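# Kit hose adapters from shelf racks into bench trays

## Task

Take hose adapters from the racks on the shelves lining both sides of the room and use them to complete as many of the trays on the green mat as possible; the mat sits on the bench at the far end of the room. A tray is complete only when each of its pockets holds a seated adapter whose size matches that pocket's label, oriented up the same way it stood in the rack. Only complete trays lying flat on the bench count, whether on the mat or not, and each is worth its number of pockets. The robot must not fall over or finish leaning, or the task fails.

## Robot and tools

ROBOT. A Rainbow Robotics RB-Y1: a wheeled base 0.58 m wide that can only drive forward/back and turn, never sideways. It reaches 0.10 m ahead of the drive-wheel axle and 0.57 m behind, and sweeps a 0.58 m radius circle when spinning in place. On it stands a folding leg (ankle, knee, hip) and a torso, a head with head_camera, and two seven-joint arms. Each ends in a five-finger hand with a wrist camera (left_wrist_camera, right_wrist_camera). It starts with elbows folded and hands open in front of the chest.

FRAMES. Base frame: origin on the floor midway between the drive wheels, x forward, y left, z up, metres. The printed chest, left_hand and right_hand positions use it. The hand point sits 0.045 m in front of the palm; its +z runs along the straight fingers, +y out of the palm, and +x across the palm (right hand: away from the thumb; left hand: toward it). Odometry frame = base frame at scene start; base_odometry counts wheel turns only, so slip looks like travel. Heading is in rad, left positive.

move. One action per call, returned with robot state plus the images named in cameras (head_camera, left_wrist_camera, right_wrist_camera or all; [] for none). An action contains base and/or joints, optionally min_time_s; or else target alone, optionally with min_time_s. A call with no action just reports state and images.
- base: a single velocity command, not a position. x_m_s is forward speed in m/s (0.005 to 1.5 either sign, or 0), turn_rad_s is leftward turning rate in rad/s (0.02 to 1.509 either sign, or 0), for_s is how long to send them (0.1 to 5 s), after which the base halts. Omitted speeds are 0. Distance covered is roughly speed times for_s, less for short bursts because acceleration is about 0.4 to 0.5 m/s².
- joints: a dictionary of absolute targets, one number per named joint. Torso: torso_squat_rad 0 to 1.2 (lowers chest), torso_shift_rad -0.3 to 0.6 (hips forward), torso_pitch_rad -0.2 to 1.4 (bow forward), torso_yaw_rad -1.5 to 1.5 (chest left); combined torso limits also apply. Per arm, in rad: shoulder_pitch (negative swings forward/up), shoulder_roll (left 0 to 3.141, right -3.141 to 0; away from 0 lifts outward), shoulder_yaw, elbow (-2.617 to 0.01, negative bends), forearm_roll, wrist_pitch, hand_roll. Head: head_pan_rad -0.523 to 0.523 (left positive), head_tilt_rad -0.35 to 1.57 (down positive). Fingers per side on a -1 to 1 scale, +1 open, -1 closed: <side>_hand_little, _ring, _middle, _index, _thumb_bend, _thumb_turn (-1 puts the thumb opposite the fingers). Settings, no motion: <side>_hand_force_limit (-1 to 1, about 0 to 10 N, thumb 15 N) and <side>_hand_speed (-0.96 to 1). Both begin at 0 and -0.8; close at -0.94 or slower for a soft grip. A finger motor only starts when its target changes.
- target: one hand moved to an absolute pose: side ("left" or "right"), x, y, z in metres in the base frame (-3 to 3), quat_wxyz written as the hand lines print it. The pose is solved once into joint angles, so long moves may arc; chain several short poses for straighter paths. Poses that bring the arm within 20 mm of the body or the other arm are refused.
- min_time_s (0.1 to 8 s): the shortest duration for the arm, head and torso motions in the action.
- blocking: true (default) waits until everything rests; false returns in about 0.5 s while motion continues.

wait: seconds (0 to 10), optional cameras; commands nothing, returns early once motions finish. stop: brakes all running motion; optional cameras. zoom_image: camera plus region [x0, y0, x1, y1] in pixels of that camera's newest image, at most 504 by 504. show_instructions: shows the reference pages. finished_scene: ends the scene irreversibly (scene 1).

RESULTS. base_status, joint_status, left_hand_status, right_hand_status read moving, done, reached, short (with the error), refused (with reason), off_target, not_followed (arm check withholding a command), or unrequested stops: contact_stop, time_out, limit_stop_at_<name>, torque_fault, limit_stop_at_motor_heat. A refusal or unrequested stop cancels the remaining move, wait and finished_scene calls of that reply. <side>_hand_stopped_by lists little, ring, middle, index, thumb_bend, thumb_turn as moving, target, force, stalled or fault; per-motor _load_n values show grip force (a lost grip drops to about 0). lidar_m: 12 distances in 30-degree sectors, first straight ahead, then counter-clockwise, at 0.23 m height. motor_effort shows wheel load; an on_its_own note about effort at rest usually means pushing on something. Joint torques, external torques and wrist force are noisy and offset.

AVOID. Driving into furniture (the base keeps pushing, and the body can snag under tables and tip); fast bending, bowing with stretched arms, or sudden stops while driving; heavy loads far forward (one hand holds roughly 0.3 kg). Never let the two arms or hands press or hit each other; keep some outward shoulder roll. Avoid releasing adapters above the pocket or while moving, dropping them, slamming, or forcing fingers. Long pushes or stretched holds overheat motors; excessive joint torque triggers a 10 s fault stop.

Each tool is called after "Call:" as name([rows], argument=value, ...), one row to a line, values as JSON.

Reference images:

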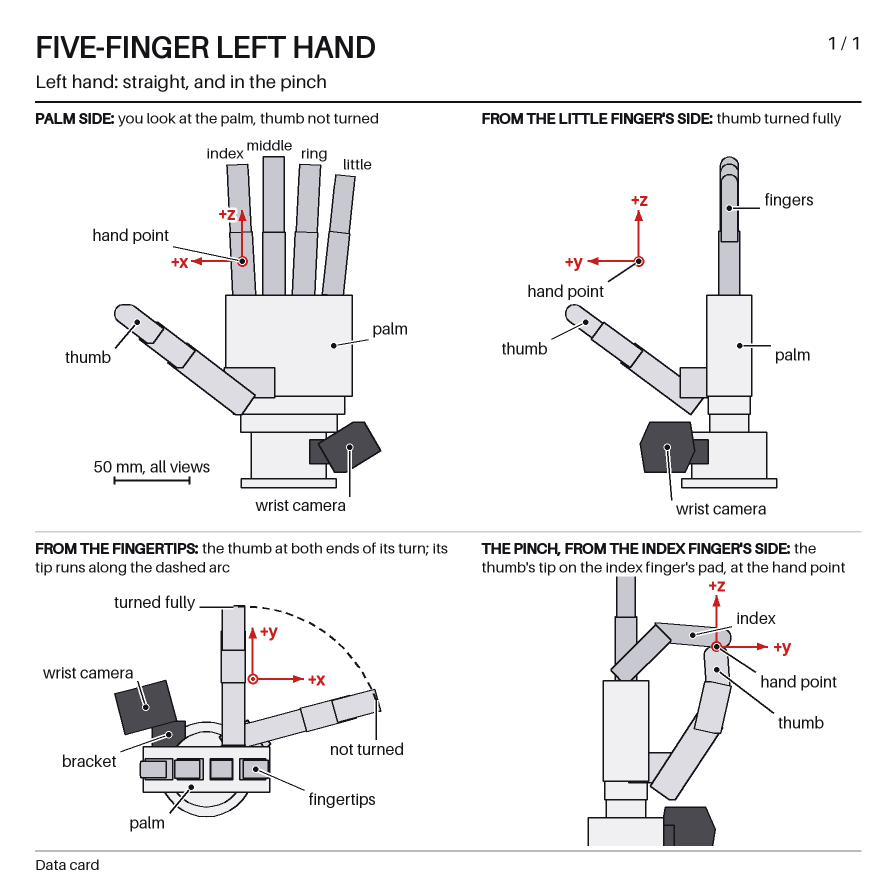

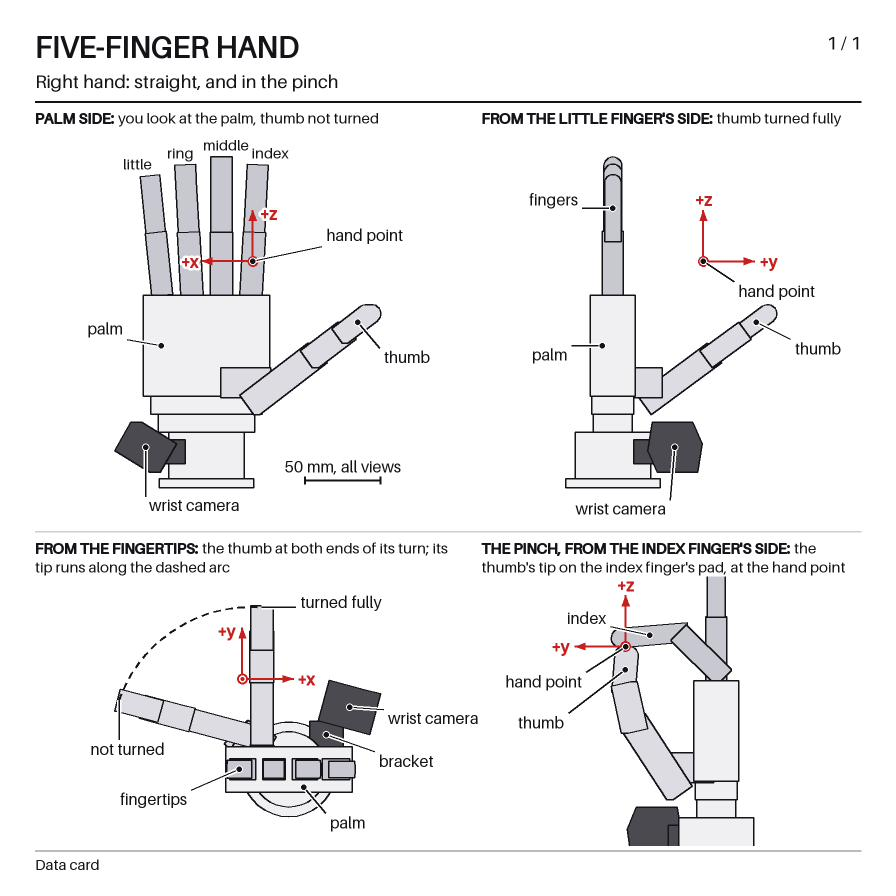

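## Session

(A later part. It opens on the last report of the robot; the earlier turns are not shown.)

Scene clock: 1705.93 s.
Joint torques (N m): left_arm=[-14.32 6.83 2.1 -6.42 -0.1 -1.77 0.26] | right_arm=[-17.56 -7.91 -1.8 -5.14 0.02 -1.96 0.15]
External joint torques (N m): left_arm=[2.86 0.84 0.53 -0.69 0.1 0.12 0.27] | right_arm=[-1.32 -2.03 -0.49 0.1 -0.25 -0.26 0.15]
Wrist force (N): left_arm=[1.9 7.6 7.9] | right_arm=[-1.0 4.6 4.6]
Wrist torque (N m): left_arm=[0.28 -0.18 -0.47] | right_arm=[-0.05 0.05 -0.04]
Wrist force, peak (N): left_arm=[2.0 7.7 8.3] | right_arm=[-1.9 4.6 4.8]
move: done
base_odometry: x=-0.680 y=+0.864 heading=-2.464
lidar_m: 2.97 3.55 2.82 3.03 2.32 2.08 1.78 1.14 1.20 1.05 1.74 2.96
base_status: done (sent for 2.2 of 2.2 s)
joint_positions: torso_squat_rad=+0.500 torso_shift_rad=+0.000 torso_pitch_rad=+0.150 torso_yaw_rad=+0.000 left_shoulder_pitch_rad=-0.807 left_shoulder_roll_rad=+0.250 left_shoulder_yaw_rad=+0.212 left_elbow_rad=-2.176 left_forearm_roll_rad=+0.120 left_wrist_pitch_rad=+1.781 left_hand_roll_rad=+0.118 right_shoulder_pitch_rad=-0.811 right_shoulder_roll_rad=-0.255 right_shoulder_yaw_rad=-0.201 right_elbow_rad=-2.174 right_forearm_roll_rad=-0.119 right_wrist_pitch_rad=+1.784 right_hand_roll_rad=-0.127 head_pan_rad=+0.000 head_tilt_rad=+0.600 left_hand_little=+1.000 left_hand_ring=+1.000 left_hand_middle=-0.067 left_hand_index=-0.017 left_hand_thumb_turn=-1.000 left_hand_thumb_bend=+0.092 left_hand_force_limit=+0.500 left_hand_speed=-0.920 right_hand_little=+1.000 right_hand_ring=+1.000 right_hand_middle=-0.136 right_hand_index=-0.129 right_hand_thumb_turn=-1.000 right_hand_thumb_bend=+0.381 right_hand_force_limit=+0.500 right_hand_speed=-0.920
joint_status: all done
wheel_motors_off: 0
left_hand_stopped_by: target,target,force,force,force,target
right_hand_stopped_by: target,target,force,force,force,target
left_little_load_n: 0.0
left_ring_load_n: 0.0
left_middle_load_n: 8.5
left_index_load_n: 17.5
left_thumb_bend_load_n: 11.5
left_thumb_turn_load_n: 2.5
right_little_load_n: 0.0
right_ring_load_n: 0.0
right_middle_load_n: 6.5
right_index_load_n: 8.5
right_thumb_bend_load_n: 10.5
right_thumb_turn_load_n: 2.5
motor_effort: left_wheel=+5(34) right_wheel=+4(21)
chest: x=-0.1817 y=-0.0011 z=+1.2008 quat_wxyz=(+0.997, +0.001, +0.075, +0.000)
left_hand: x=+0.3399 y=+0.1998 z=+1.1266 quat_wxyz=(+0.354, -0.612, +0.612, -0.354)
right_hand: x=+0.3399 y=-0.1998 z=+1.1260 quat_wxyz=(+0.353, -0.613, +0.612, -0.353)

Call:
move(base={"x_m_s": 0.92, "for_s": 3.0}, cameras=[])

Call:
move(base={"turn_rad_s": -0.33, "for_s": 1.0}, cameras=[])

Call:
move(base={"x_m_s": 0.285, "for_s": 0.68}, cameras=["head_camera"])

Scene clock: 1711.53 s.
Joint torques (N m): left_arm=[-14.82 6.98 2.59 -6.21 -0.18 -1.67 -0.14] | right_arm=[-17.31 -7.99 -1.89 -5.43 0.05 -1.86 0.13]
External joint torques (N m): left_arm=[2.36 0.99 1.02 -0.48 0.02 0.21 -0.13] | right_arm=[-1.07 -2.1 -0.58 -0.19 -0.22 -0.15 0.13]
Wrist force (N): left_arm=[1.9 7.7 7.7] | right_arm=[-1.2 4.5 4.3]
Wrist torque (N m): left_arm=[0.31 -0.19 -0.46] | right_arm=[-0.07 0.08 -0.03]
Wrist force, peak (N): left_arm=[2.0 7.5 8.5] | right_arm=[-1.0 4.9 4.8]
move: done
base_odometry: x=-2.830 y=-0.868 heading=-2.464
lidar_m: 0.38 0.47 0.95 2.26 2.77 4.43 3.69 2.63 2.38 0.66 0.42 0.37
base_status: done (sent for 3 of 3 s)
joint_positions: torso_squat_rad=+0.500 torso_shift_rad=+0.000 torso_pitch_rad=+0.150 torso_yaw_rad=+0.000 left_shoulder_pitch_rad=-0.807 left_shoulder_roll_rad=+0.250 left_shoulder_yaw_rad=+0.212 left_elbow_rad=-2.176 left_forearm_roll_rad=+0.120 left_wrist_pitch_rad=+1.781 left_hand_roll_rad=+0.118 right_shoulder_pitch_rad=-0.811 right_shoulder_roll_rad=-0.255 right_shoulder_yaw_rad=-0.201 right_elbow_rad=-2.174 right_forearm_roll_rad=-0.119 right_wrist_pitch_rad=+1.784 right_hand_roll_rad=-0.127 head_pan_rad=+0.000 head_tilt_rad=+0.600 left_hand_little=+1.000 left_hand_ring=+1.000 left_hand_middle=-0.067 left_hand_index=-0.017 left_hand_thumb_turn=-1.000 left_hand_thumb_bend=+0.092 left_hand_force_limit=+0.500 left_hand_speed=-0.920 right_hand_little=+1.000 right_hand_ring=+1.000 right_hand_middle=-0.136 right_hand_index=-0.129 right_hand_thumb_turn=-1.000 right_hand_thumb_bend=+0.381 right_hand_force_limit=+0.500 right_hand_speed=-0.920
joint_status: not commanded
wheel_motors_off: 0
left_hand_stopped_by: target,target,force,force,force,target
right_hand_stopped_by: target,target,force,force,force,target
left_little_load_n: 0.0
left_ring_load_n: 0.0
left_middle_load_n: 8.5
left_index_load_n: 18.0
left_thumb_bend_load_n: 11.0
left_thumb_turn_load_n: 2.5
right_little_load_n: 0.0
right_ring_load_n: 0.0
right_middle_load_n: 6.0
right_index_load_n: 8.5
right_thumb_bend_load_n: 10.5
right_thumb_turn_load_n: 2.5
motor_effort: left_wheel=-2(45) right_wheel=-2(27)
chest: x=-0.1816 y=-0.0011 z=+1.2008 quat_wxyz=(+0.997, +0.001, +0.075, +0.000)
left_hand: x=+0.3400 y=+0.1998 z=+1.1265 quat_wxyz=(+0.354, -0.612, +0.612, -0.354)
right_hand: x=+0.3400 y=-0.1998 z=+1.1260 quat_wxyz=(+0.353, -0.613, +0.613, -0.353)

Scene clock: 1713.50 s.
Joint torques (N m): left_arm=[-14.51 6.3 2.21 -6.24 -0.19 -1.8 0.05] | right_arm=[-17.39 -7.8 -1.85 -5.28 0.24 -1.79 0.07]
External joint torques (N m): left_arm=[2.67 0.32 0.64 -0.51 0.01 0.08 0.06] | right_arm=[-1.14 -1.91 -0.54 -0.04 -0.03 -0.08 0.07]
Wrist force (N): left_arm=[1.7 7.5 8.2] | right_arm=[-1.0 4.2 4.3]
Wrist torque (N m): left_arm=[0.25 -0.13 -0.48] | right_arm=[-0.09 0.05 -0.03]
Wrist force, peak (N): left_arm=[1.7 7.7 8.3] | right_arm=[-1.2 4.9 4.5]
move: done
base_odometry: x=-2.829 y=-0.868 heading=-2.793
lidar_m: 0.37 0.40 0.56 2.25 2.34 2.86 4.68 2.95 2.46 1.38 0.52 0.38
base_status: done (sent for 1 of 1 s)
joint_positions: torso_squat_rad=+0.500 torso_shift_rad=+0.000 torso_pitch_rad=+0.150 torso_yaw_rad=+0.000 left_shoulder_pitch_rad=-0.807 left_shoulder_roll_rad=+0.250 left_shoulder_yaw_rad=+0.212 left_elbow_rad=-2.176 left_forearm_roll_rad=+0.120 left_wrist_pitch_rad=+1.781 left_hand_roll_rad=+0.118 right_shoulder_pitch_rad=-0.811 right_shoulder_roll_rad=-0.255 right_shoulder_yaw_rad=-0.201 right_elbow_rad=-2.174 right_forearm_roll_rad=-0.119 right_wrist_pitch_rad=+1.784 right_hand_roll_rad=-0.127 head_pan_rad=+0.000 head_tilt_rad=+0.600 left_hand_little=+1.000 left_hand_ring=+1.000 left_hand_middle=-0.067 left_hand_index=-0.017 left_hand_thumb_turn=-1.000 left_hand_thumb_bend=+0.092 left_hand_force_limit=+0.500 left_hand_speed=-0.920 right_hand_little=+1.000 right_hand_ring=+1.000 right_hand_middle=-0.136 right_hand_index=-0.129 right_hand_thumb_turn=-1.000 right_hand_thumb_bend=+0.381 right_hand_force_limit=+0.500 right_hand_speed=-0.920
joint_status: not commanded
wheel_motors_off: 0
left_hand_stopped_by: target,target,force,force,force,target
right_hand_stopped_by: target,target,force,force,force,target
left_little_load_n: 0.0
left_ring_load_n: 0.0
left_middle_load_n: 9.0
left_index_load_n: 18.0
left_thumb_bend_load_n: 11.0
left_thumb_turn_load_n: 2.5
right_little_load_n: 0.0
right_ring_load_n: 0.0
right_middle_load_n: 6.0
right_index_load_n: 8.5
right_thumb_bend_load_n: 10.5
right_thumb_turn_load_n: 2.5
motor_effort: left_wheel=+8(33) right_wheel=+2(21)
chest: x=-0.1816 y=-0.0011 z=+1.2008 quat_wxyz=(+0.997, +0.001, +0.075, +0.000)
left_hand: x=+0.3400 y=+0.1997 z=+1.1265 quat_wxyz=(+0.354, -0.612, +0.612, -0.354)
right_hand: x=+0.3400 y=-0.1998 z=+1.1260 quat_wxyz=(+0.353, -0.613, +0.613, -0.353)

Scene clock: 1715.23 s.
Joint torques (N m): left_arm=[-14.57 6.84 2.32 -6.32 -0.39 -1.5 -0.19] | right_arm=[-17.13 -7.69 -1.88 -5.39 0.24 -1.91 0.06]
External joint torques (N m): left_arm=[2.6 0.85 0.74 -0.59 -0.19 0.38 -0.18] | right_arm=[-0.88 -1.8 -0.58 -0.15 -0.03 -0.2 0.05]
Wrist force (N): left_arm=[2.0 7.6 8.0] | right_arm=[-0.9 4.6 4.2]
Wrist torque (N m): left_arm=[0.28 -0.18 -0.45] | right_arm=[-0.04 0.01 -0.05]
Wrist force, peak (N): left_arm=[1.5 7.5 8.9] | right_arm=[-1.8 4.8 4.9]
move: done
base_odometry: x=-2.997 y=-0.929 heading=-2.794
lidar_m: 0.19 0.21 0.30 0.90 2.34 3.00 4.85 3.09 2.48 0.76 0.28 0.21
base_status: done (sent for 0.67 of 0.67 s)
joint_positions: torso_squat_rad=+0.500 torso_shift_rad=+0.000 torso_pitch_rad=+0.150 torso_yaw_rad=+0.000 left_shoulder_pitch_rad=-0.807 left_shoulder_roll_rad=+0.250 left_shoulder_yaw_rad=+0.212 left_elbow_rad=-2.176 left_forearm_roll_rad=+0.120 left_wrist_pitch_rad=+1.781 left_hand_roll_rad=+0.118 right_shoulder_pitch_rad=-0.811 right_shoulder_roll_rad=-0.255 right_shoulder_yaw_rad=-0.201 right_elbow_rad=-2.174 right_forearm_roll_rad=-0.119 right_wrist_pitch_rad=+1.784 right_hand_roll_rad=-0.127 head_pan_rad=+0.000 head_tilt_rad=+0.600 left_hand_little=+1.000 left_hand_ring=+1.000 left_hand_middle=-0.067 left_hand_index=-0.017 left_hand_thumb_turn=-1.000 left_hand_thumb_bend=+0.092 left_hand_force_limit=+0.500 left_hand_speed=-0.920 right_hand_little=+1.000 right_hand_ring=+1.000 right_hand_middle=-0.136 right_hand_index=-0.129 right_hand_thumb_turn=-1.000 right_hand_thumb_bend=+0.381 right_hand_force_limit=+0.500 right_hand_speed=-0.920
joint_status: not commanded
wheel_motors_off: 0
left_hand_stopped_by: target,target,force,force,force,target
right_hand_stopped_by: target,target,force,force,force,target
left_little_load_n: 0.0
left_ring_load_n: 0.0
left_middle_load_n: 9.0
left_index_load_n: 18.0
left_thumb_bend_load_n: 11.0
left_thumb_turn_load_n: 2.5
right_little_load_n: 0.0
right_ring_load_n: 0.0
right_middle_load_n: 6.5
right_index_load_n: 8.5
right_thumb_bend_load_n: 10.5
right_thumb_turn_load_n: 2.5
motor_effort: left_wheel=-5(42) right_wheel=+2(23)
chest: x=-0.1816 y=-0.0011 z=+1.2008 quat_wxyz=(+0.997, +0.001, +0.075, +0.000)
left_hand: x=+0.3401 y=+0.1997 z=+1.1265 quat_wxyz=(+0.354, -0.612, +0.612, -0.354)
right_hand: x=+0.3400 y=-0.1998 z=+1.1260 quat_wxyz=(+0.353, -0.613, +0.613, -0.353)
head_camera: T_world_to_cam=[[-0.02391, -0.99971, -0.00051, -0.00211], [-0.69686, 0.01703, -0.71701, 0.97301], [0.71681, -0.01678, -0.69707, 1.0126]] pos_world=[-0.04784, -0.00169, 1.4035]

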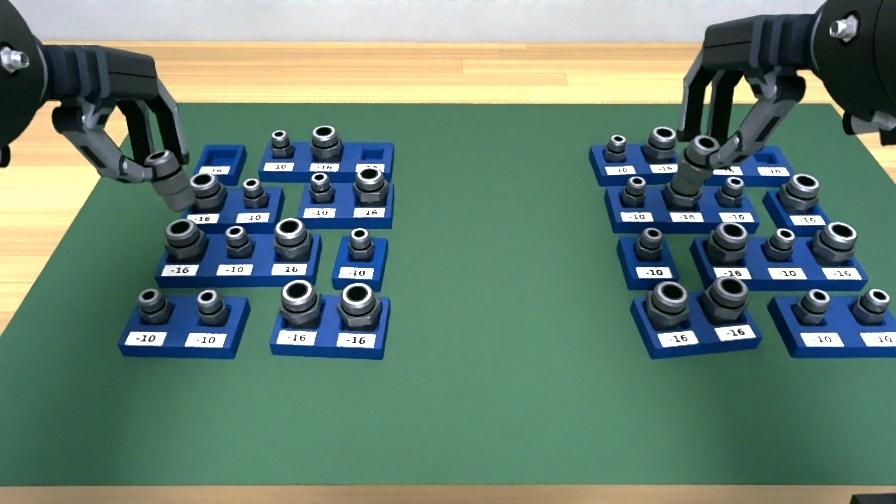

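Call:
move(base={"x_m_s": 0.13, "for_s": 0.5}, joints={"torso_shift_rad": 0.18}, min_time_s=1.5, cameras=["head_camera"])

Call:
zoom_image(camera="head_camera", region=[300, 200, 400, 280])

Call:
zoom_image(camera="head_camera", region=[720, 200, 840, 300])

Scene clock: 1717.37 s.
Joint torques (N m): left_arm=[-14.38 7.19 2.24 -5.85 -0.24 -1.64 0.16] | right_arm=[-17.81 -7.89 -1.98 -5.12 0.15 -1.81 0.14]
External joint torques (N m): left_arm=[2.79 1.2 0.67 -0.11 -0.04 0.25 0.17] | right_arm=[-1.57 -2 -0.67 0.13 -0.12 -0.1 0.13]
Wrist force (N): left_arm=[1.8 7.5 8.0] | right_arm=[-0.7 4.3 3.7]
Wrist torque (N m): left_arm=[0.24 -0.14 -0.46] | right_arm=[-0.01 0.05 0.02]
Wrist force, peak (N): left_arm=[2.0 7.6 8.4] | right_arm=[-1.0 4.6 5.0]
move: done
base_odometry: x=-3.058 y=-0.951 heading=-2.794
lidar_m: 0.12 0.14 0.20 0.63 2.35 3.04 4.93 3.13 2.47 0.52 0.20 0.14
base_status: done (sent for 0.5 of 0.5 s)
joint_positions: torso_squat_rad=+0.500 torso_shift_rad=+0.180 torso_pitch_rad=+0.150 torso_yaw_rad=+0.000 left_shoulder_pitch_rad=-0.807 left_shoulder_roll_rad=+0.250 left_shoulder_yaw_rad=+0.212 left_elbow_rad=-2.176 left_forearm_roll_rad=+0.120 left_wrist_pitch_rad=+1.781 left_hand_roll_rad=+0.118 right_shoulder_pitch_rad=-0.811 right_shoulder_roll_rad=-0.255 right_shoulder_yaw_rad=-0.201 right_elbow_rad=-2.174 right_forearm_roll_rad=-0.119 right_wrist_pitch_rad=+1.784 right_hand_roll_rad=-0.127 head_pan_rad=+0.000 head_tilt_rad=+0.600 left_hand_little=+1.000 left_hand_ring=+1.000 left_hand_middle=-0.067 left_hand_index=-0.017 left_hand_thumb_turn=-1.000 left_hand_thumb_bend=+0.092 left_hand_force_limit=+0.500 left_hand_speed=-0.920 right_hand_little=+1.000 right_hand_ring=+1.000 right_hand_middle=-0.136 right_hand_index=-0.129 right_hand_thumb_turn=-1.000 right_hand_thumb_bend=+0.381 right_hand_force_limit=+0.500 right_hand_speed=-0.920
joint_status: all done
wheel_motors_off: 0
left_hand_stopped_by: target,target,force,force,force,target
right_hand_stopped_by: target,target,force,force,force,target
left_little_load_n: 0.0
left_ring_load_n: 0.0
left_middle_load_n: 8.5
left_index_load_n: 17.5
left_thumb_bend_load_n: 11.0
left_thumb_turn_load_n: 2.5
right_little_load_n: 0.0
right_ring_load_n: 0.0
right_middle_load_n: 6.0
right_index_load_n: 8.0
right_thumb_bend_load_n: 10.5
right_thumb_turn_load_n: 2.5
motor_effort: left_wheel=-8(24) right_wheel=-1(25)
chest: x=-0.0717 y=-0.0011 z=+1.1908 quat_wxyz=(+0.997, +0.001, +0.075, +0.000)
left_hand: x=+0.4500 y=+0.1998 z=+1.1166 quat_wxyz=(+0.354, -0.612, +0.612, -0.354)
right_hand: x=+0.4500 y=-0.1998 z=+1.1160 quat_wxyz=(+0.353, -0.613, +0.613, -0.353)
head_camera: T_world_to_cam=[[-0.02391, -0.99971, -0.00051, 0.00051], [-0.69691, 0.01703, -0.71696, 1.04243], [0.71676, -0.01678, -0.69712, 0.92686]] pos_world=[0.06216, -0.00169, 1.3935]

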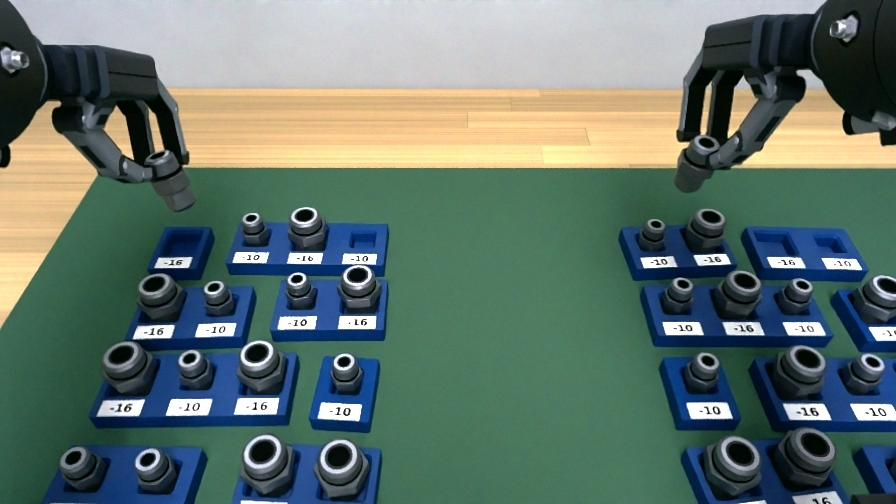

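Scaled by 5.040 from the camera's image (finer frame: 1280x720).

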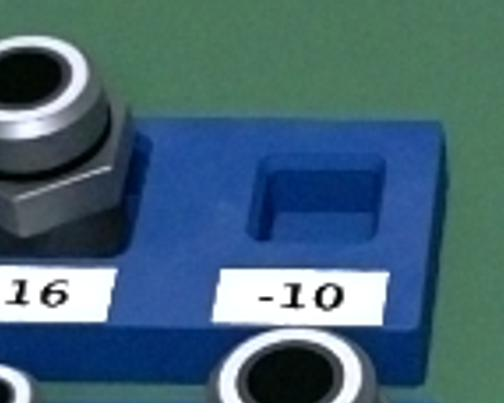

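Scaled by 4.200 from the camera's image (finer frame: 1280x720).

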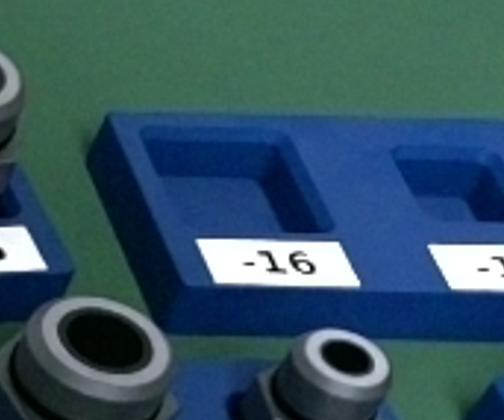

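Call:
zoom_image(camera="head_camera", region=[780, 200, 880, 280])

Scaled by 5.040 from the camera's image (finer frame: 1280x720).

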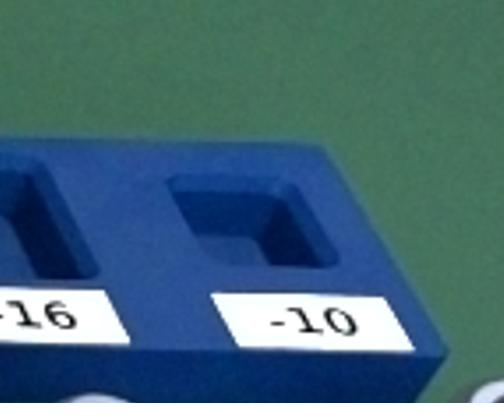

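Call:
move(target={"side": "right", "x": 0.5565, "y": -0.443, "z": 1.06, "quat_wxyz": [0.2874, -0.6461, 0.6461, -0.2874]}, min_time_s=2, cameras=["head_camera", "right_wrist_camera"])

Call:
zoom_image(camera="head_camera", region=[780, 140, 896, 260])

Scene clock: 1720.37 s.
Joint torques (N m): left_arm=[-14.72 6.25 2.54 -5.9 -0.27 -1.89 0.21] | right_arm=[-21.95 -15.48 -0.76 -8.59 -0.75 -1.22 -0.16]
External joint torques (N m): left_arm=[2.46 0.26 0.96 -0.17 -0.07 0 0.22] | right_arm=[-0.86 -1.76 -0.44 0.51 -0.29 0.11 -0.17]
Wrist force (N): left_arm=[1.8 7.7 8.1] | right_arm=[-1.6 3.3 5.0]
Wrist torque (N m): left_arm=[0.30 -0.16 -0.46] | right_arm=[-0.20 0.13 -0.10]
Wrist force, peak (N): left_arm=[1.8 7.9 8.2] | right_arm=[-2.1 4.6 6.1]
move: done
base_odometry: x=-3.058 y=-0.951 heading=-2.794
lidar_m: 0.13 0.14 0.21 0.61 2.35 3.04 4.93 3.14 2.47 0.51 0.20 0.14
base_status: not commanded
joint_positions: torso_squat_rad=+0.500 torso_shift_rad=+0.180 torso_pitch_rad=+0.150 torso_yaw_rad=+0.000 left_shoulder_pitch_rad=-0.807 left_shoulder_roll_rad=+0.250 left_shoulder_yaw_rad=+0.212 left_elbow_rad=-2.176 left_forearm_roll_rad=+0.120 left_wrist_pitch_rad=+1.781 left_hand_roll_rad=+0.118 right_shoulder_pitch_rad=-1.177 right_shoulder_roll_rad=-0.716 right_shoulder_yaw_rad=-0.549 right_elbow_rad=-0.802 right_forearm_roll_rad=-0.388 right_wrist_pitch_rad=+1.269 right_hand_roll_rad=+0.475 head_pan_rad=+0.000 head_tilt_rad=+0.600 left_hand_little=+1.000 left_hand_ring=+1.000 left_hand_middle=-0.067 left_hand_index=-0.017 left_hand_thumb_turn=-1.000 left_hand_thumb_bend=+0.092 left_hand_force_limit=+0.500 left_hand_speed=-0.920 right_hand_little=+1.000 right_hand_ring=+1.000 right_hand_middle=-0.136 right_hand_index=-0.129 right_hand_thumb_turn=-1.000 right_hand_thumb_bend=+0.381 right_hand_force_limit=+0.500 right_hand_speed=-0.920
joint_status: all done
wheel_motors_off: 0
left_hand_stopped_by: target,target,force,force,force,target
right_hand_stopped_by: target,target,force,force,force,target
left_little_load_n: 0.0
left_ring_load_n: 0.0
left_middle_load_n: 9.0
left_index_load_n: 18.0
left_thumb_bend_load_n: 11.0
left_thumb_turn_load_n: 2.5
right_little_load_n: 0.0
right_ring_load_n: 0.0
right_middle_load_n: 6.0
right_index_load_n: 8.0
right_thumb_bend_load_n: 11.0
right_thumb_turn_load_n: 2.5
motor_effort: left_wheel=-3(9) right_wheel=-1(2)
chest: x=-0.0717 y=-0.0011 z=+1.1908 quat_wxyz=(+0.997, +0.001, +0.075, +0.000)
left_hand: x=+0.4500 y=+0.1998 z=+1.1166 quat_wxyz=(+0.354, -0.612, +0.612, -0.354)
right_hand: x=+0.5555 y=-0.4427 z=+1.0599 quat_wxyz=(+0.288, -0.644, +0.646, -0.291)
right_hand_status: reached (checked arc that bows 51 mm and turns the hand up to 19 deg, planned for 2.0 s): 1 mm and 0.5 deg off.
head_camera: T_world_to_cam=[[-0.0239, -0.99971, -0.00051, 0.00051], [-0.69681, 0.01703, -0.71706, 1.04263], [0.71686, -0.01678, -0.69702, 0.92678]] pos_world=[0.06215, -0.00169, 1.3936]
right_wrist_camera: T_world_to_cam=[[-0.6679, -0.27432, -0.69185, 0.98078], [-0.52589, 0.83174, 0.1779, 0.47136], [0.52664, 0.48266, -0.69978, 0.77424]] pos_world=[0.49519, -0.4967, 1.1365]

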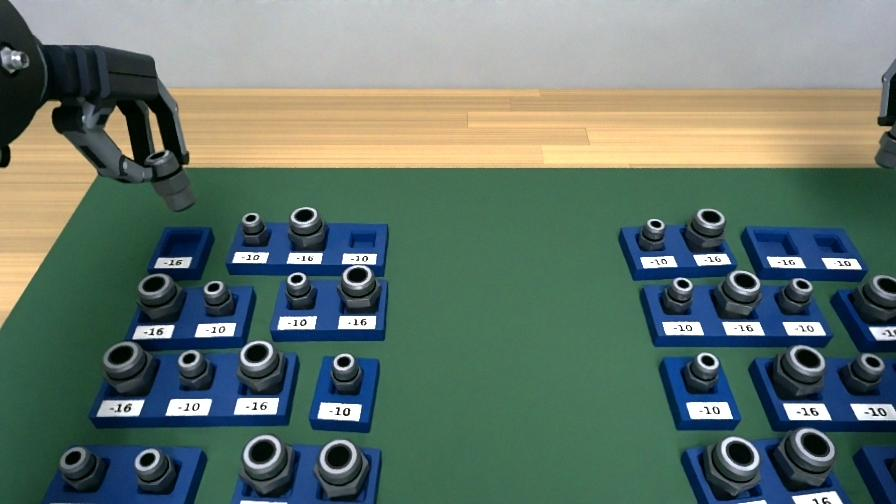

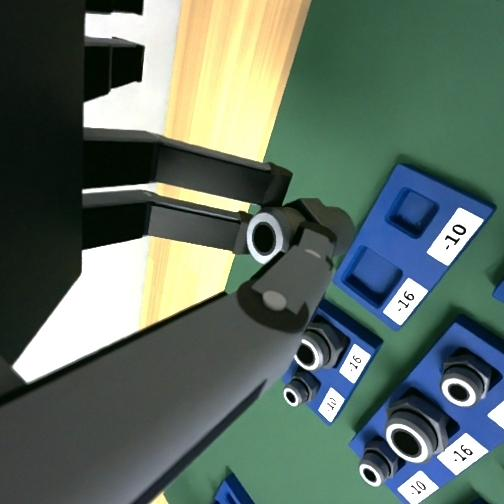

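Scaled by 4.200 from the camera's image (finer frame: 1280x720).

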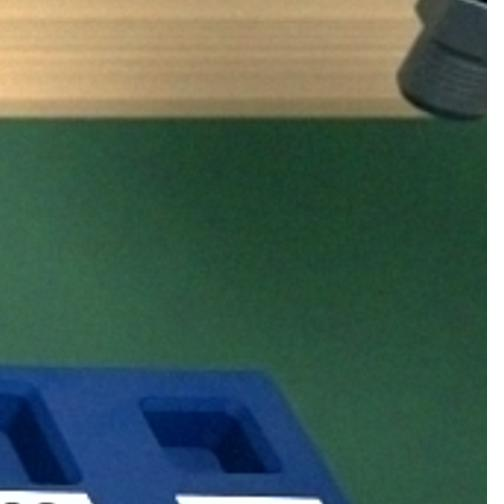

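Call:
move(target={"side": "right", "x": 0.5565, "y": -0.443, "z": 0.98, "quat_wxyz": [0.2874, -0.6461, 0.6461, -0.2874]}, min_time_s=2, cameras=["head_camera", "right_wrist_camera"])

Call:
zoom_image(camera="head_camera", region=[796, 180, 896, 280])

Scene clock: 1722.93 s.
Joint torques (N m): left_arm=[-14.71 6.74 2.57 -5.99 -0.17 -1.73 -0.01] | right_arm=[-21.32 -15.61 -1.09 -8.88 -0.83 -1.51 0.18]
External joint torques (N m): left_arm=[2.47 0.75 0.99 -0.26 0.02 0.16 0] | right_arm=[-0.5 -1.36 -0.83 0.52 -0.33 -0.24 0.18]
Wrist force (N): left_arm=[2.0 7.6 8.2] | right_arm=[-1.2 3.7 4.9]
Wrist torque (N m): left_arm=[0.28 -0.19 -0.46] | right_arm=[-0.13 0.05 -0.07]
Wrist force, peak (N): left_arm=[1.8 7.8 8.2] | right_arm=[-1.9 3.6 6.4]
move: done
base_odometry: x=-3.058 y=-0.951 heading=-2.794
lidar_m: 0.14 0.14 0.21 0.62 2.34 3.03 4.93 3.13 2.48 0.52 0.20 0.14
base_status: not commanded
joint_positions: torso_squat_rad=+0.500 torso_shift_rad=+0.180 torso_pitch_rad=+0.150 torso_yaw_rad=+0.000 left_shoulder_pitch_rad=-0.807 left_shoulder_roll_rad=+0.250 left_shoulder_yaw_rad=+0.212 left_elbow_rad=-2.176 left_forearm_roll_rad=+0.120 left_wrist_pitch_rad=+1.781 left_hand_roll_rad=+0.118 right_shoulder_pitch_rad=-1.076 right_shoulder_roll_rad=-0.653 right_shoulder_yaw_rad=-0.588 right_elbow_rad=-0.721 right_forearm_roll_rad=-0.415 right_wrist_pitch_rad=+1.098 right_hand_roll_rad=+0.560 head_pan_rad=+0.000 head_tilt_rad=+0.600 left_hand_little=+1.000 left_hand_ring=+1.000 left_hand_middle=-0.067 left_hand_index=-0.017 left_hand_thumb_turn=-1.000 left_hand_thumb_bend=+0.092 left_hand_force_limit=+0.500 left_hand_speed=-0.920 right_hand_little=+1.000 right_hand_ring=+1.000 right_hand_middle=-0.136 right_hand_index=-0.129 right_hand_thumb_turn=-1.000 right_hand_thumb_bend=+0.381 right_hand_force_limit=+0.500 right_hand_speed=-0.920
joint_status: all done
wheel_motors_off: 0
left_hand_stopped_by: target,target,force,force,force,target
right_hand_stopped_by: target,target,force,force,force,target
left_little_load_n: 0.0
left_ring_load_n: 0.0
left_middle_load_n: 9.0
left_index_load_n: 18.0
left_thumb_bend_load_n: 11.5
left_thumb_turn_load_n: 2.5
right_little_load_n: 0.0
right_ring_load_n: 0.0
right_middle_load_n: 6.0
right_index_load_n: 8.0
right_thumb_bend_load_n: 11.0
right_thumb_turn_load_n: 2.5
motor_effort: left_wheel=-7(10) right_wheel=-1(2)
chest: x=-0.0717 y=-0.0011 z=+1.1908 quat_wxyz=(+0.997, +0.001, +0.075, +0.000)
left_hand: x=+0.4500 y=+0.1998 z=+1.1166 quat_wxyz=(+0.354, -0.612, +0.612, -0.354)
right_hand: x=+0.5562 y=-0.4430 z=+0.9799 quat_wxyz=(+0.287, -0.646, +0.646, -0.288)
right_hand_status: reached (checked arc that bows 3 mm and turns the hand up to 1 deg, planned for 2.0 s): 0 mm and 0.1 deg off.
head_camera: T_world_to_cam=[[-0.0239, -0.99971, -0.00051, 0.00051], [-0.69681, 0.01703, -0.71706, 1.04263], [0.71686, -0.01678, -0.69702, 0.92678]] pos_world=[0.06215, -0.00169, 1.3936]
right_wrist_camera: T_world_to_cam=[[-0.67111, -0.27535, -0.68833, 0.92376], [-0.5277, 0.82956, 0.18266, 0.48155], [0.52071, 0.48582, -0.70203, 0.7249]] pos_world=[0.4966, -0.49729, 1.05678]

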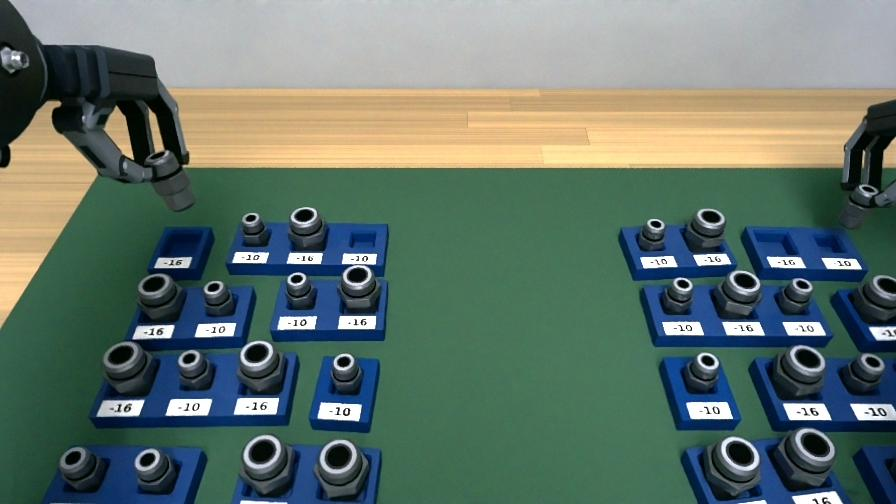

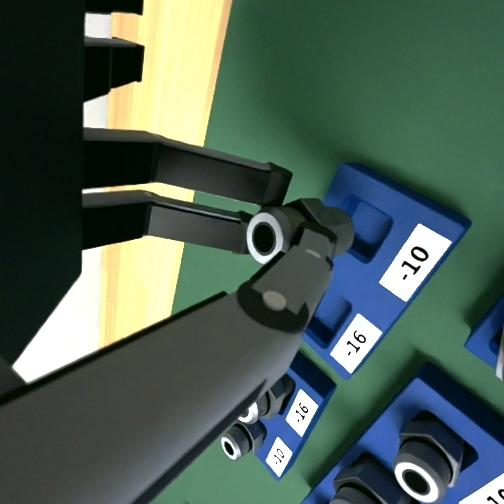

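Scaled by 5.040 from the camera's image (finer frame: 1280x720).

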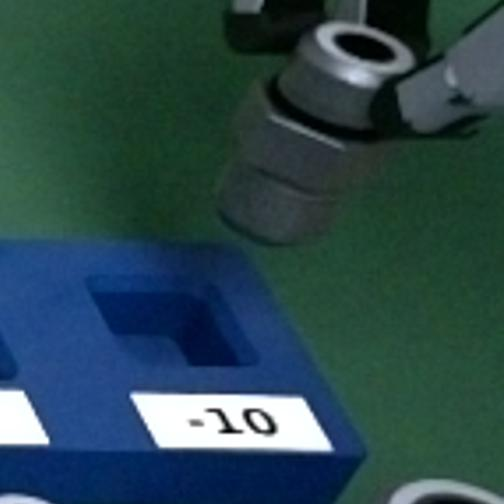

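Call:
move(target={"side": "right", "x": 0.5575, "y": -0.436, "z": 0.985, "quat_wxyz": [0.2751, -0.6531, 0.6389, -0.2995]}, min_time_s=1.5, cameras=["head_camera", "right_wrist_camera"])

Call:
zoom_image(camera="head_camera", region=[810, 180, 890, 260])

Scene clock: 1726.50 s.
Joint torques (N m): left_arm=[-14.9 6.46 2.52 -5.95 -0.31 -1.64 0.09] | right_arm=[-21.27 -15.25 0.89 -9.53 -0.35 -1.09 -0.46]
External joint torques (N m): left_arm=[2.28 0.47 0.95 -0.22 -0.12 0.24 0.1] | right_arm=[-0.31 -1.25 1.22 -0.16 0.07 0.22 -0.47]
Wrist force (N): left_arm=[1.7 7.2 7.7] | right_arm=[-2.0 3.5 5.1]
Wrist torque (N m): left_arm=[0.25 -0.16 -0.45] | right_arm=[-0.17 0.15 -0.29]
Wrist force, peak (N): left_arm=[1.9 7.8 8.1] | right_arm=[-1.6 3.6 5.9]
move: done
base_odometry: x=-3.058 y=-0.951 heading=-2.794
lidar_m: 0.13 0.14 0.20 0.62 2.35 3.05 4.92 3.15 2.46 0.52 0.19 0.13
base_status: not commanded
joint_positions: torso_squat_rad=+0.500 torso_shift_rad=+0.180 torso_pitch_rad=+0.150 torso_yaw_rad=+0.000 left_shoulder_pitch_rad=-0.807 left_shoulder_roll_rad=+0.250 left_shoulder_yaw_rad=+0.212 left_elbow_rad=-2.176 left_forearm_roll_rad=+0.120 left_wrist_pitch_rad=+1.781 left_hand_roll_rad=+0.118 right_shoulder_pitch_rad=-1.068 right_shoulder_roll_rad=-0.629 right_shoulder_yaw_rad=-0.562 right_elbow_rad=-0.788 right_forearm_roll_rad=-0.384 right_wrist_pitch_rad=+1.125 right_hand_roll_rad=+0.531 head_pan_rad=+0.000 head_tilt_rad=+0.600 left_hand_little=+1.000 left_hand_ring=+1.000 left_hand_middle=-0.067 left_hand_index=-0.017 left_hand_thumb_turn=-1.000 left_hand_thumb_bend=+0.092 left_hand_force_limit=+0.500 left_hand_speed=-0.920 right_hand_little=+1.000 right_hand_ring=+1.000 right_hand_middle=-0.136 right_hand_index=-0.129 right_hand_thumb_turn=-1.000 right_hand_thumb_bend=+0.381 right_hand_force_limit=+0.500 right_hand_speed=-0.920
joint_status: all done
wheel_motors_off: 0
left_hand_stopped_by: target,target,force,force,force,target
right_hand_stopped_by: target,target,force,force,force,target
left_little_load_n: 0.0
left_ring_load_n: 0.0
left_middle_load_n: 8.5
left_index_load_n: 17.5
left_thumb_bend_load_n: 11.0
left_thumb_turn_load_n: 2.5
right_little_load_n: 0.0
right_ring_load_n: 0.0
right_middle_load_n: 6.0
right_index_load_n: 8.5
right_thumb_bend_load_n: 11.0
right_thumb_turn_load_n: 2.5
motor_effort: left_wheel=-6(10) right_wheel=-1(2)
chest: x=-0.0717 y=-0.0011 z=+1.1908 quat_wxyz=(+0.997, +0.001, +0.075, +0.000)
left_hand: x=+0.4500 y=+0.1998 z=+1.1166 quat_wxyz=(+0.354, -0.612, +0.612, -0.354)
right_hand: x=+0.5576 y=-0.4358 z=+0.9850 quat_wxyz=(+0.276, -0.654, +0.639, -0.296)
right_hand_status: reached (checked arc that bows 3 mm and turns the hand up to 2 deg, planned for 1.5 s): 0 mm and 0.5 deg off.
head_camera: T_world_to_cam=[[-0.0239, -0.99971, -0.00051, 0.00051], [-0.69681, 0.01703, -0.71706, 1.04263], [0.71686, -0.01678, -0.69702, 0.92678]] pos_world=[0.06215, -0.00169, 1.3936]
right_wrist_camera: T_world_to_cam=[[-0.67167, -0.30451, -0.67537, 0.90507], [-0.53477, 0.83018, 0.15753, 0.50435], [0.51272, 0.46698, -0.72045, 0.73865]] pos_world=[0.4989, -0.48803, 1.06398]

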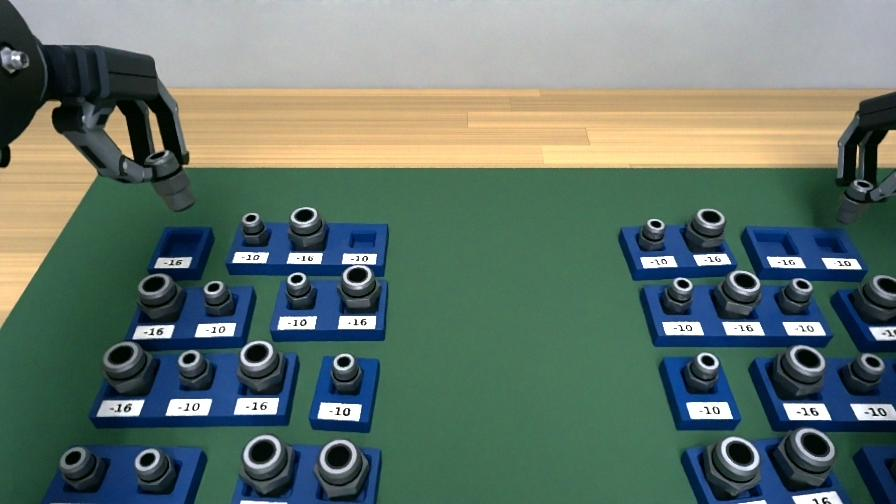

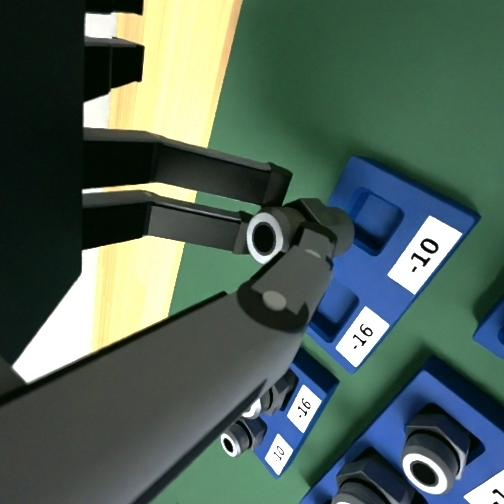

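Scaled by 6.300 from the camera's image (finer frame: 1280x720).

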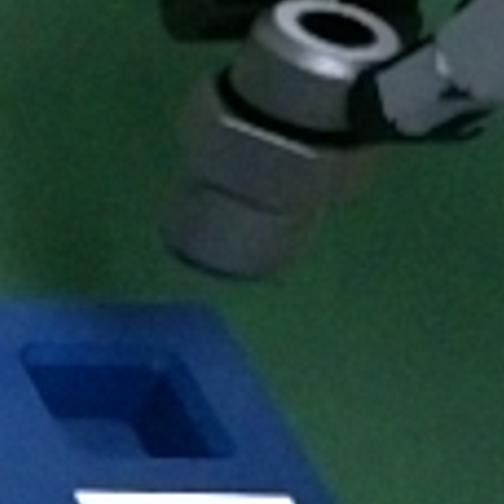

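Call:
move(target={"side": "right", "x": 0.5575, "y": -0.438, "z": 0.975, "quat_wxyz": [0.298, -0.6398, 0.6522, -0.2766]}, min_time_s=1.5, cameras=["head_camera", "right_wrist_camera"])

Call:
zoom_image(camera="head_camera", region=[800, 185, 880, 265])

Scene clock: 1728.90 s.
Joint torques (N m): left_arm=[-14.58 6.95 2.35 -5.99 -0.35 -1.79 0.09] | right_arm=[-21.42 -18.19 -1.17 -8.82 -0.88 -1.46 0.16]
External joint torques (N m): left_arm=[2.6 0.96 0.78 -0.26 -0.15 0.1 0.1] | right_arm=[-0.63 -3.97 -0.96 0.58 -0.34 -0.21 0.16]
Wrist force (N): left_arm=[1.6 7.4 7.9] | right_arm=[-1.1 3.0 5.7]
Wrist torque (N m): left_arm=[0.25 -0.14 -0.47] | right_arm=[-0.28 0.08 -0.08]
Wrist force, peak (N): left_arm=[1.7 7.7 8.3] | right_arm=[-1.9 3.9 5.8]
move: done
base_odometry: x=-3.058 y=-0.951 heading=-2.794
lidar_m: 0.13 0.14 0.20 0.62 2.35 3.04 4.92 3.15 2.47 0.53 0.20 0.14
base_status: not commanded
joint_positions: torso_squat_rad=+0.500 torso_shift_rad=+0.180 torso_pitch_rad=+0.150 torso_yaw_rad=+0.000 left_shoulder_pitch_rad=-0.807 left_shoulder_roll_rad=+0.250 left_shoulder_yaw_rad=+0.212 left_elbow_rad=-2.176 left_forearm_roll_rad=+0.120 left_wrist_pitch_rad=+1.781 left_hand_roll_rad=+0.118 right_shoulder_pitch_rad=-1.068 right_shoulder_roll_rad=-0.643 right_shoulder_yaw_rad=-0.602 right_elbow_rad=-0.721 right_forearm_roll_rad=-0.423 right_wrist_pitch_rad=+1.091 right_hand_roll_rad=+0.548 head_pan_rad=+0.000 head_tilt_rad=+0.600 left_hand_little=+1.000 left_hand_ring=+1.000 left_hand_middle=-0.067 left_hand_index=-0.017 left_hand_thumb_turn=-1.000 left_hand_thumb_bend=+0.092 left_hand_force_limit=+0.500 left_hand_speed=-0.920 right_hand_little=+1.000 right_hand_ring=+1.000 right_hand_middle=-0.136 right_hand_index=-0.129 right_hand_thumb_turn=-1.000 right_hand_thumb_bend=+0.381 right_hand_force_limit=+0.500 right_hand_speed=-0.920
joint_status: all done
wheel_motors_off: 0
left_hand_stopped_by: target,target,force,force,force,target
right_hand_stopped_by: target,target,force,force,force,target
left_little_load_n: 0.0
left_ring_load_n: 0.0
left_middle_load_n: 8.5
left_index_load_n: 18.0
left_thumb_bend_load_n: 11.5
left_thumb_turn_load_n: 2.5
right_little_load_n: 0.0
right_ring_load_n: 0.0
right_middle_load_n: 6.5
right_index_load_n: 8.0
right_thumb_bend_load_n: 11.0
right_thumb_turn_load_n: 2.5
motor_effort: left_wheel=-6(9) right_wheel=-1(2)
chest: x=-0.0717 y=-0.0011 z=+1.1908 quat_wxyz=(+0.997, +0.001, +0.075, +0.000)
left_hand: x=+0.4500 y=+0.1998 z=+1.1166 quat_wxyz=(+0.354, -0.612, +0.612, -0.354)
right_hand: x=+0.5571 y=-0.4371 z=+0.9753 quat_wxyz=(+0.297, -0.638, +0.653, -0.281)
right_hand_status: reached (checked arc that bows 1 mm and turns the hand up to 4 deg, planned for 1.5 s): 1 mm and 0.6 deg off.
head_camera: T_world_to_cam=[[-0.0239, -0.99971, -0.00051, 0.00051], [-0.69681, 0.01703, -0.71706, 1.04263], [0.71686, -0.01678, -0.69702, 0.92678]] pos_world=[0.06215, -0.00169, 1.3936]
right_wrist_camera: T_world_to_cam=[[-0.67022, -0.24793, -0.69953, 0.94519], [-0.5206, 0.82881, 0.20505, 0.45191], [0.52894, 0.5016, -0.68456, 0.7036]] pos_world=[0.49659, -0.49314, 1.05018]

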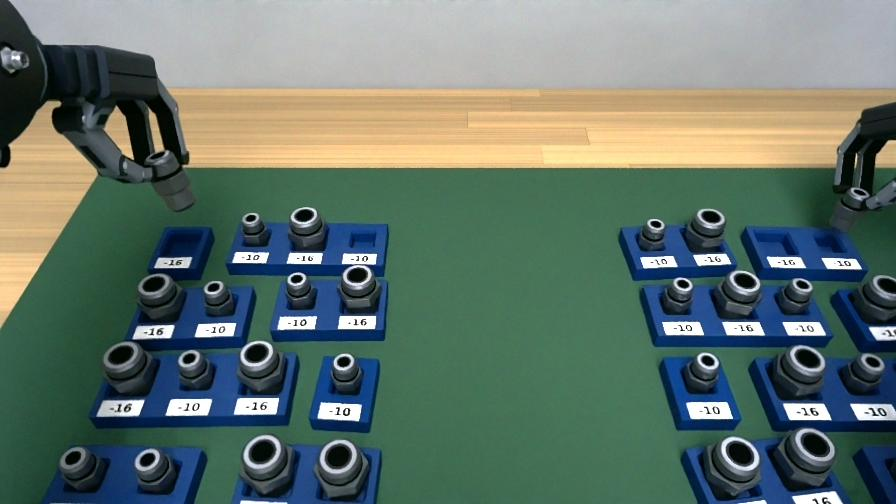

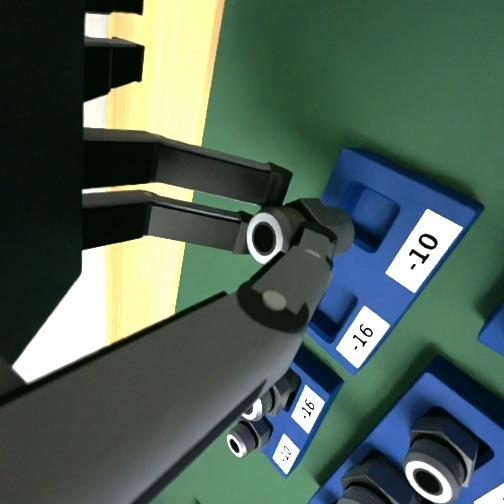

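Scaled by 6.300 from the camera's image (finer frame: 1280x720).

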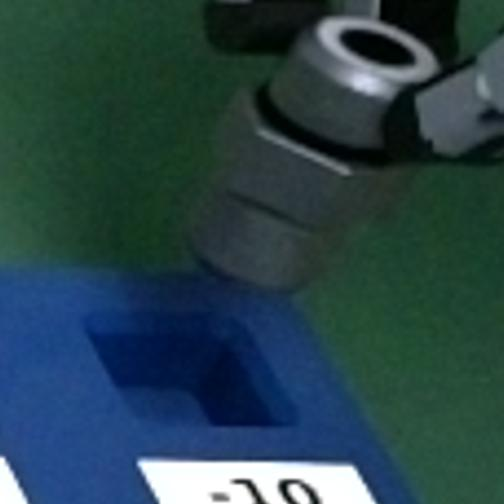

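Call:
move(target={"side": "right", "x": 0.5575, "y": -0.438, "z": 0.956, "quat_wxyz": [0.298, -0.6398, 0.6522, -0.2766]}, min_time_s=1.2, cameras=["head_camera", "right_wrist_camera"])

Call:
zoom_image(camera="head_camera", region=[800, 185, 880, 265])

Scene clock: 1730.73 s.
Joint torques (N m): left_arm=[-14.73 6.66 2.27 -6.39 -0.2 -1.82 0.05] | right_arm=[-22.69 -17.83 -1.21 -8.9 -0.9 -1.34 0.11]
External joint torques (N m): left_arm=[2.44 0.67 0.7 -0.66 0 0.07 0.06] | right_arm=[-1.87 -3.59 -1.04 0.5 -0.33 -0.14 0.11]
Wrist force (N): left_arm=[1.8 7.6 8.0] | right_arm=[-0.9 3.1 5.2]
Wrist torque (N m): left_arm=[0.27 -0.17 -0.46] | right_arm=[-0.22 0.01 -0.06]
Wrist force, peak (N): left_arm=[2.0 7.9 8.2] | right_arm=[-1.5 3.7 5.6]
move: done
base_odometry: x=-3.058 y=-0.951 heading=-2.794
lidar_m: 0.13 0.14 0.21 0.62 2.34 3.04 4.92 3.13 2.48 0.52 0.19 0.13
base_status: not commanded
joint_positions: torso_squat_rad=+0.500 torso_shift_rad=+0.180 torso_pitch_rad=+0.150 torso_yaw_rad=+0.000 left_shoulder_pitch_rad=-0.807 left_shoulder_roll_rad=+0.250 left_shoulder_yaw_rad=+0.212 left_elbow_rad=-2.176 left_forearm_roll_rad=+0.120 left_wrist_pitch_rad=+1.781 left_hand_roll_rad=+0.118 right_shoulder_pitch_rad=-1.076 right_shoulder_roll_rad=-0.648 right_shoulder_yaw_rad=-0.612 right_elbow_rad=-0.628 right_forearm_roll_rad=-0.442 right_wrist_pitch_rad=+1.027 right_hand_roll_rad=+0.599 head_pan_rad=+0.000 head_tilt_rad=+0.600 left_hand_little=+1.000 left_hand_ring=+1.000 left_hand_middle=-0.067 left_hand_index=-0.017 left_hand_thumb_turn=-1.000 left_hand_thumb_bend=+0.092 left_hand_force_limit=+0.500 left_hand_speed=-0.920 right_hand_little=+1.000 right_hand_ring=+1.000 right_hand_middle=-0.136 right_hand_index=-0.129 right_hand_thumb_turn=-1.000 right_hand_thumb_bend=+0.381 right_hand_force_limit=+0.500 right_hand_speed=-0.920
joint_status: all done
wheel_motors_off: 0
left_hand_stopped_by: target,target,force,force,force,target
right_hand_stopped_by: target,target,force,force,force,target
left_little_load_n: 0.0
left_ring_load_n: 0.0
left_middle_load_n: 8.5
left_index_load_n: 17.5
left_thumb_bend_load_n: 11.0
left_thumb_turn_load_n: 2.5
right_little_load_n: 0.0
right_ring_load_n: 0.0
right_middle_load_n: 6.5
right_index_load_n: 8.5
right_thumb_bend_load_n: 10.5
right_thumb_turn_load_n: 2.5
motor_effort: left_wheel=-6(8) right_wheel=+0(2)
chest: x=-0.0717 y=-0.0011 z=+1.1908 quat_wxyz=(+0.997, +0.001, +0.075, +0.000)
left_hand: x=+0.4500 y=+0.1998 z=+1.1166 quat_wxyz=(+0.354, -0.612, +0.612, -0.354)
right_hand: x=+0.5571 y=-0.4377 z=+0.9555 quat_wxyz=(+0.298, -0.640, +0.652, -0.277)
right_hand_status: reached (checked arc that bows 2 mm and turns the hand up to 1 deg, planned for 1.2 s): 1 mm and 0.0 deg off.
head_camera: T_world_to_cam=[[-0.0239, -0.99971, -0.00051, 0.00051], [-0.69681, 0.01703, -0.71706, 1.04263], [0.71686, -0.01678, -0.69702, 0.92678]] pos_world=[0.06215, -0.00169, 1.3936]
right_wrist_camera: T_world_to_cam=[[-0.67256, -0.24868, -0.69701, 0.92982], [-0.52475, 0.82438, 0.21222, 0.44992], [0.52183, 0.50849, -0.68494, 0.69765]] pos_world=[0.4974, -0.49442, 1.03046]

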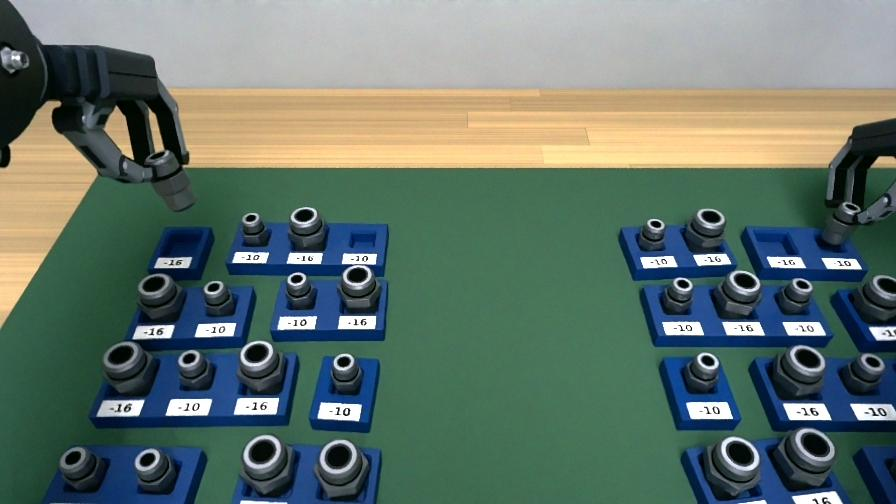

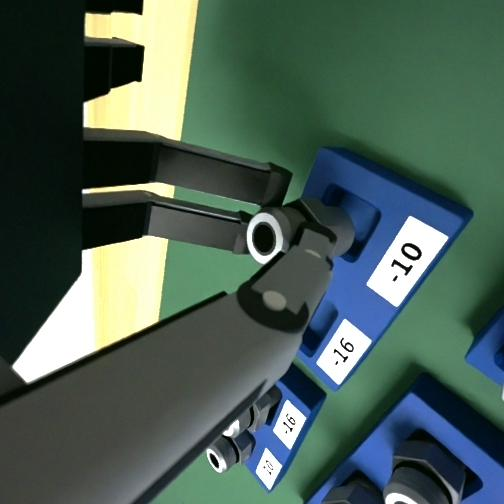

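Scaled by 6.300 from the camera's image (finer frame: 1280x720).

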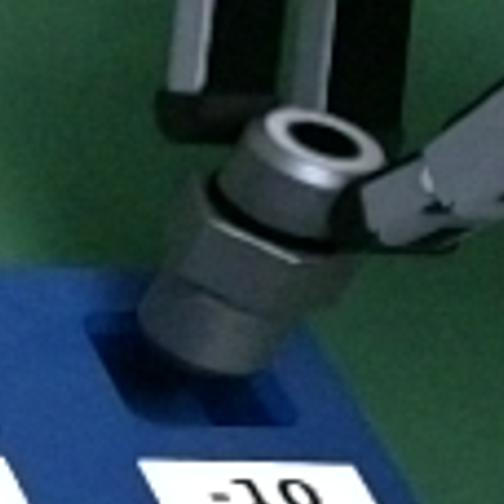

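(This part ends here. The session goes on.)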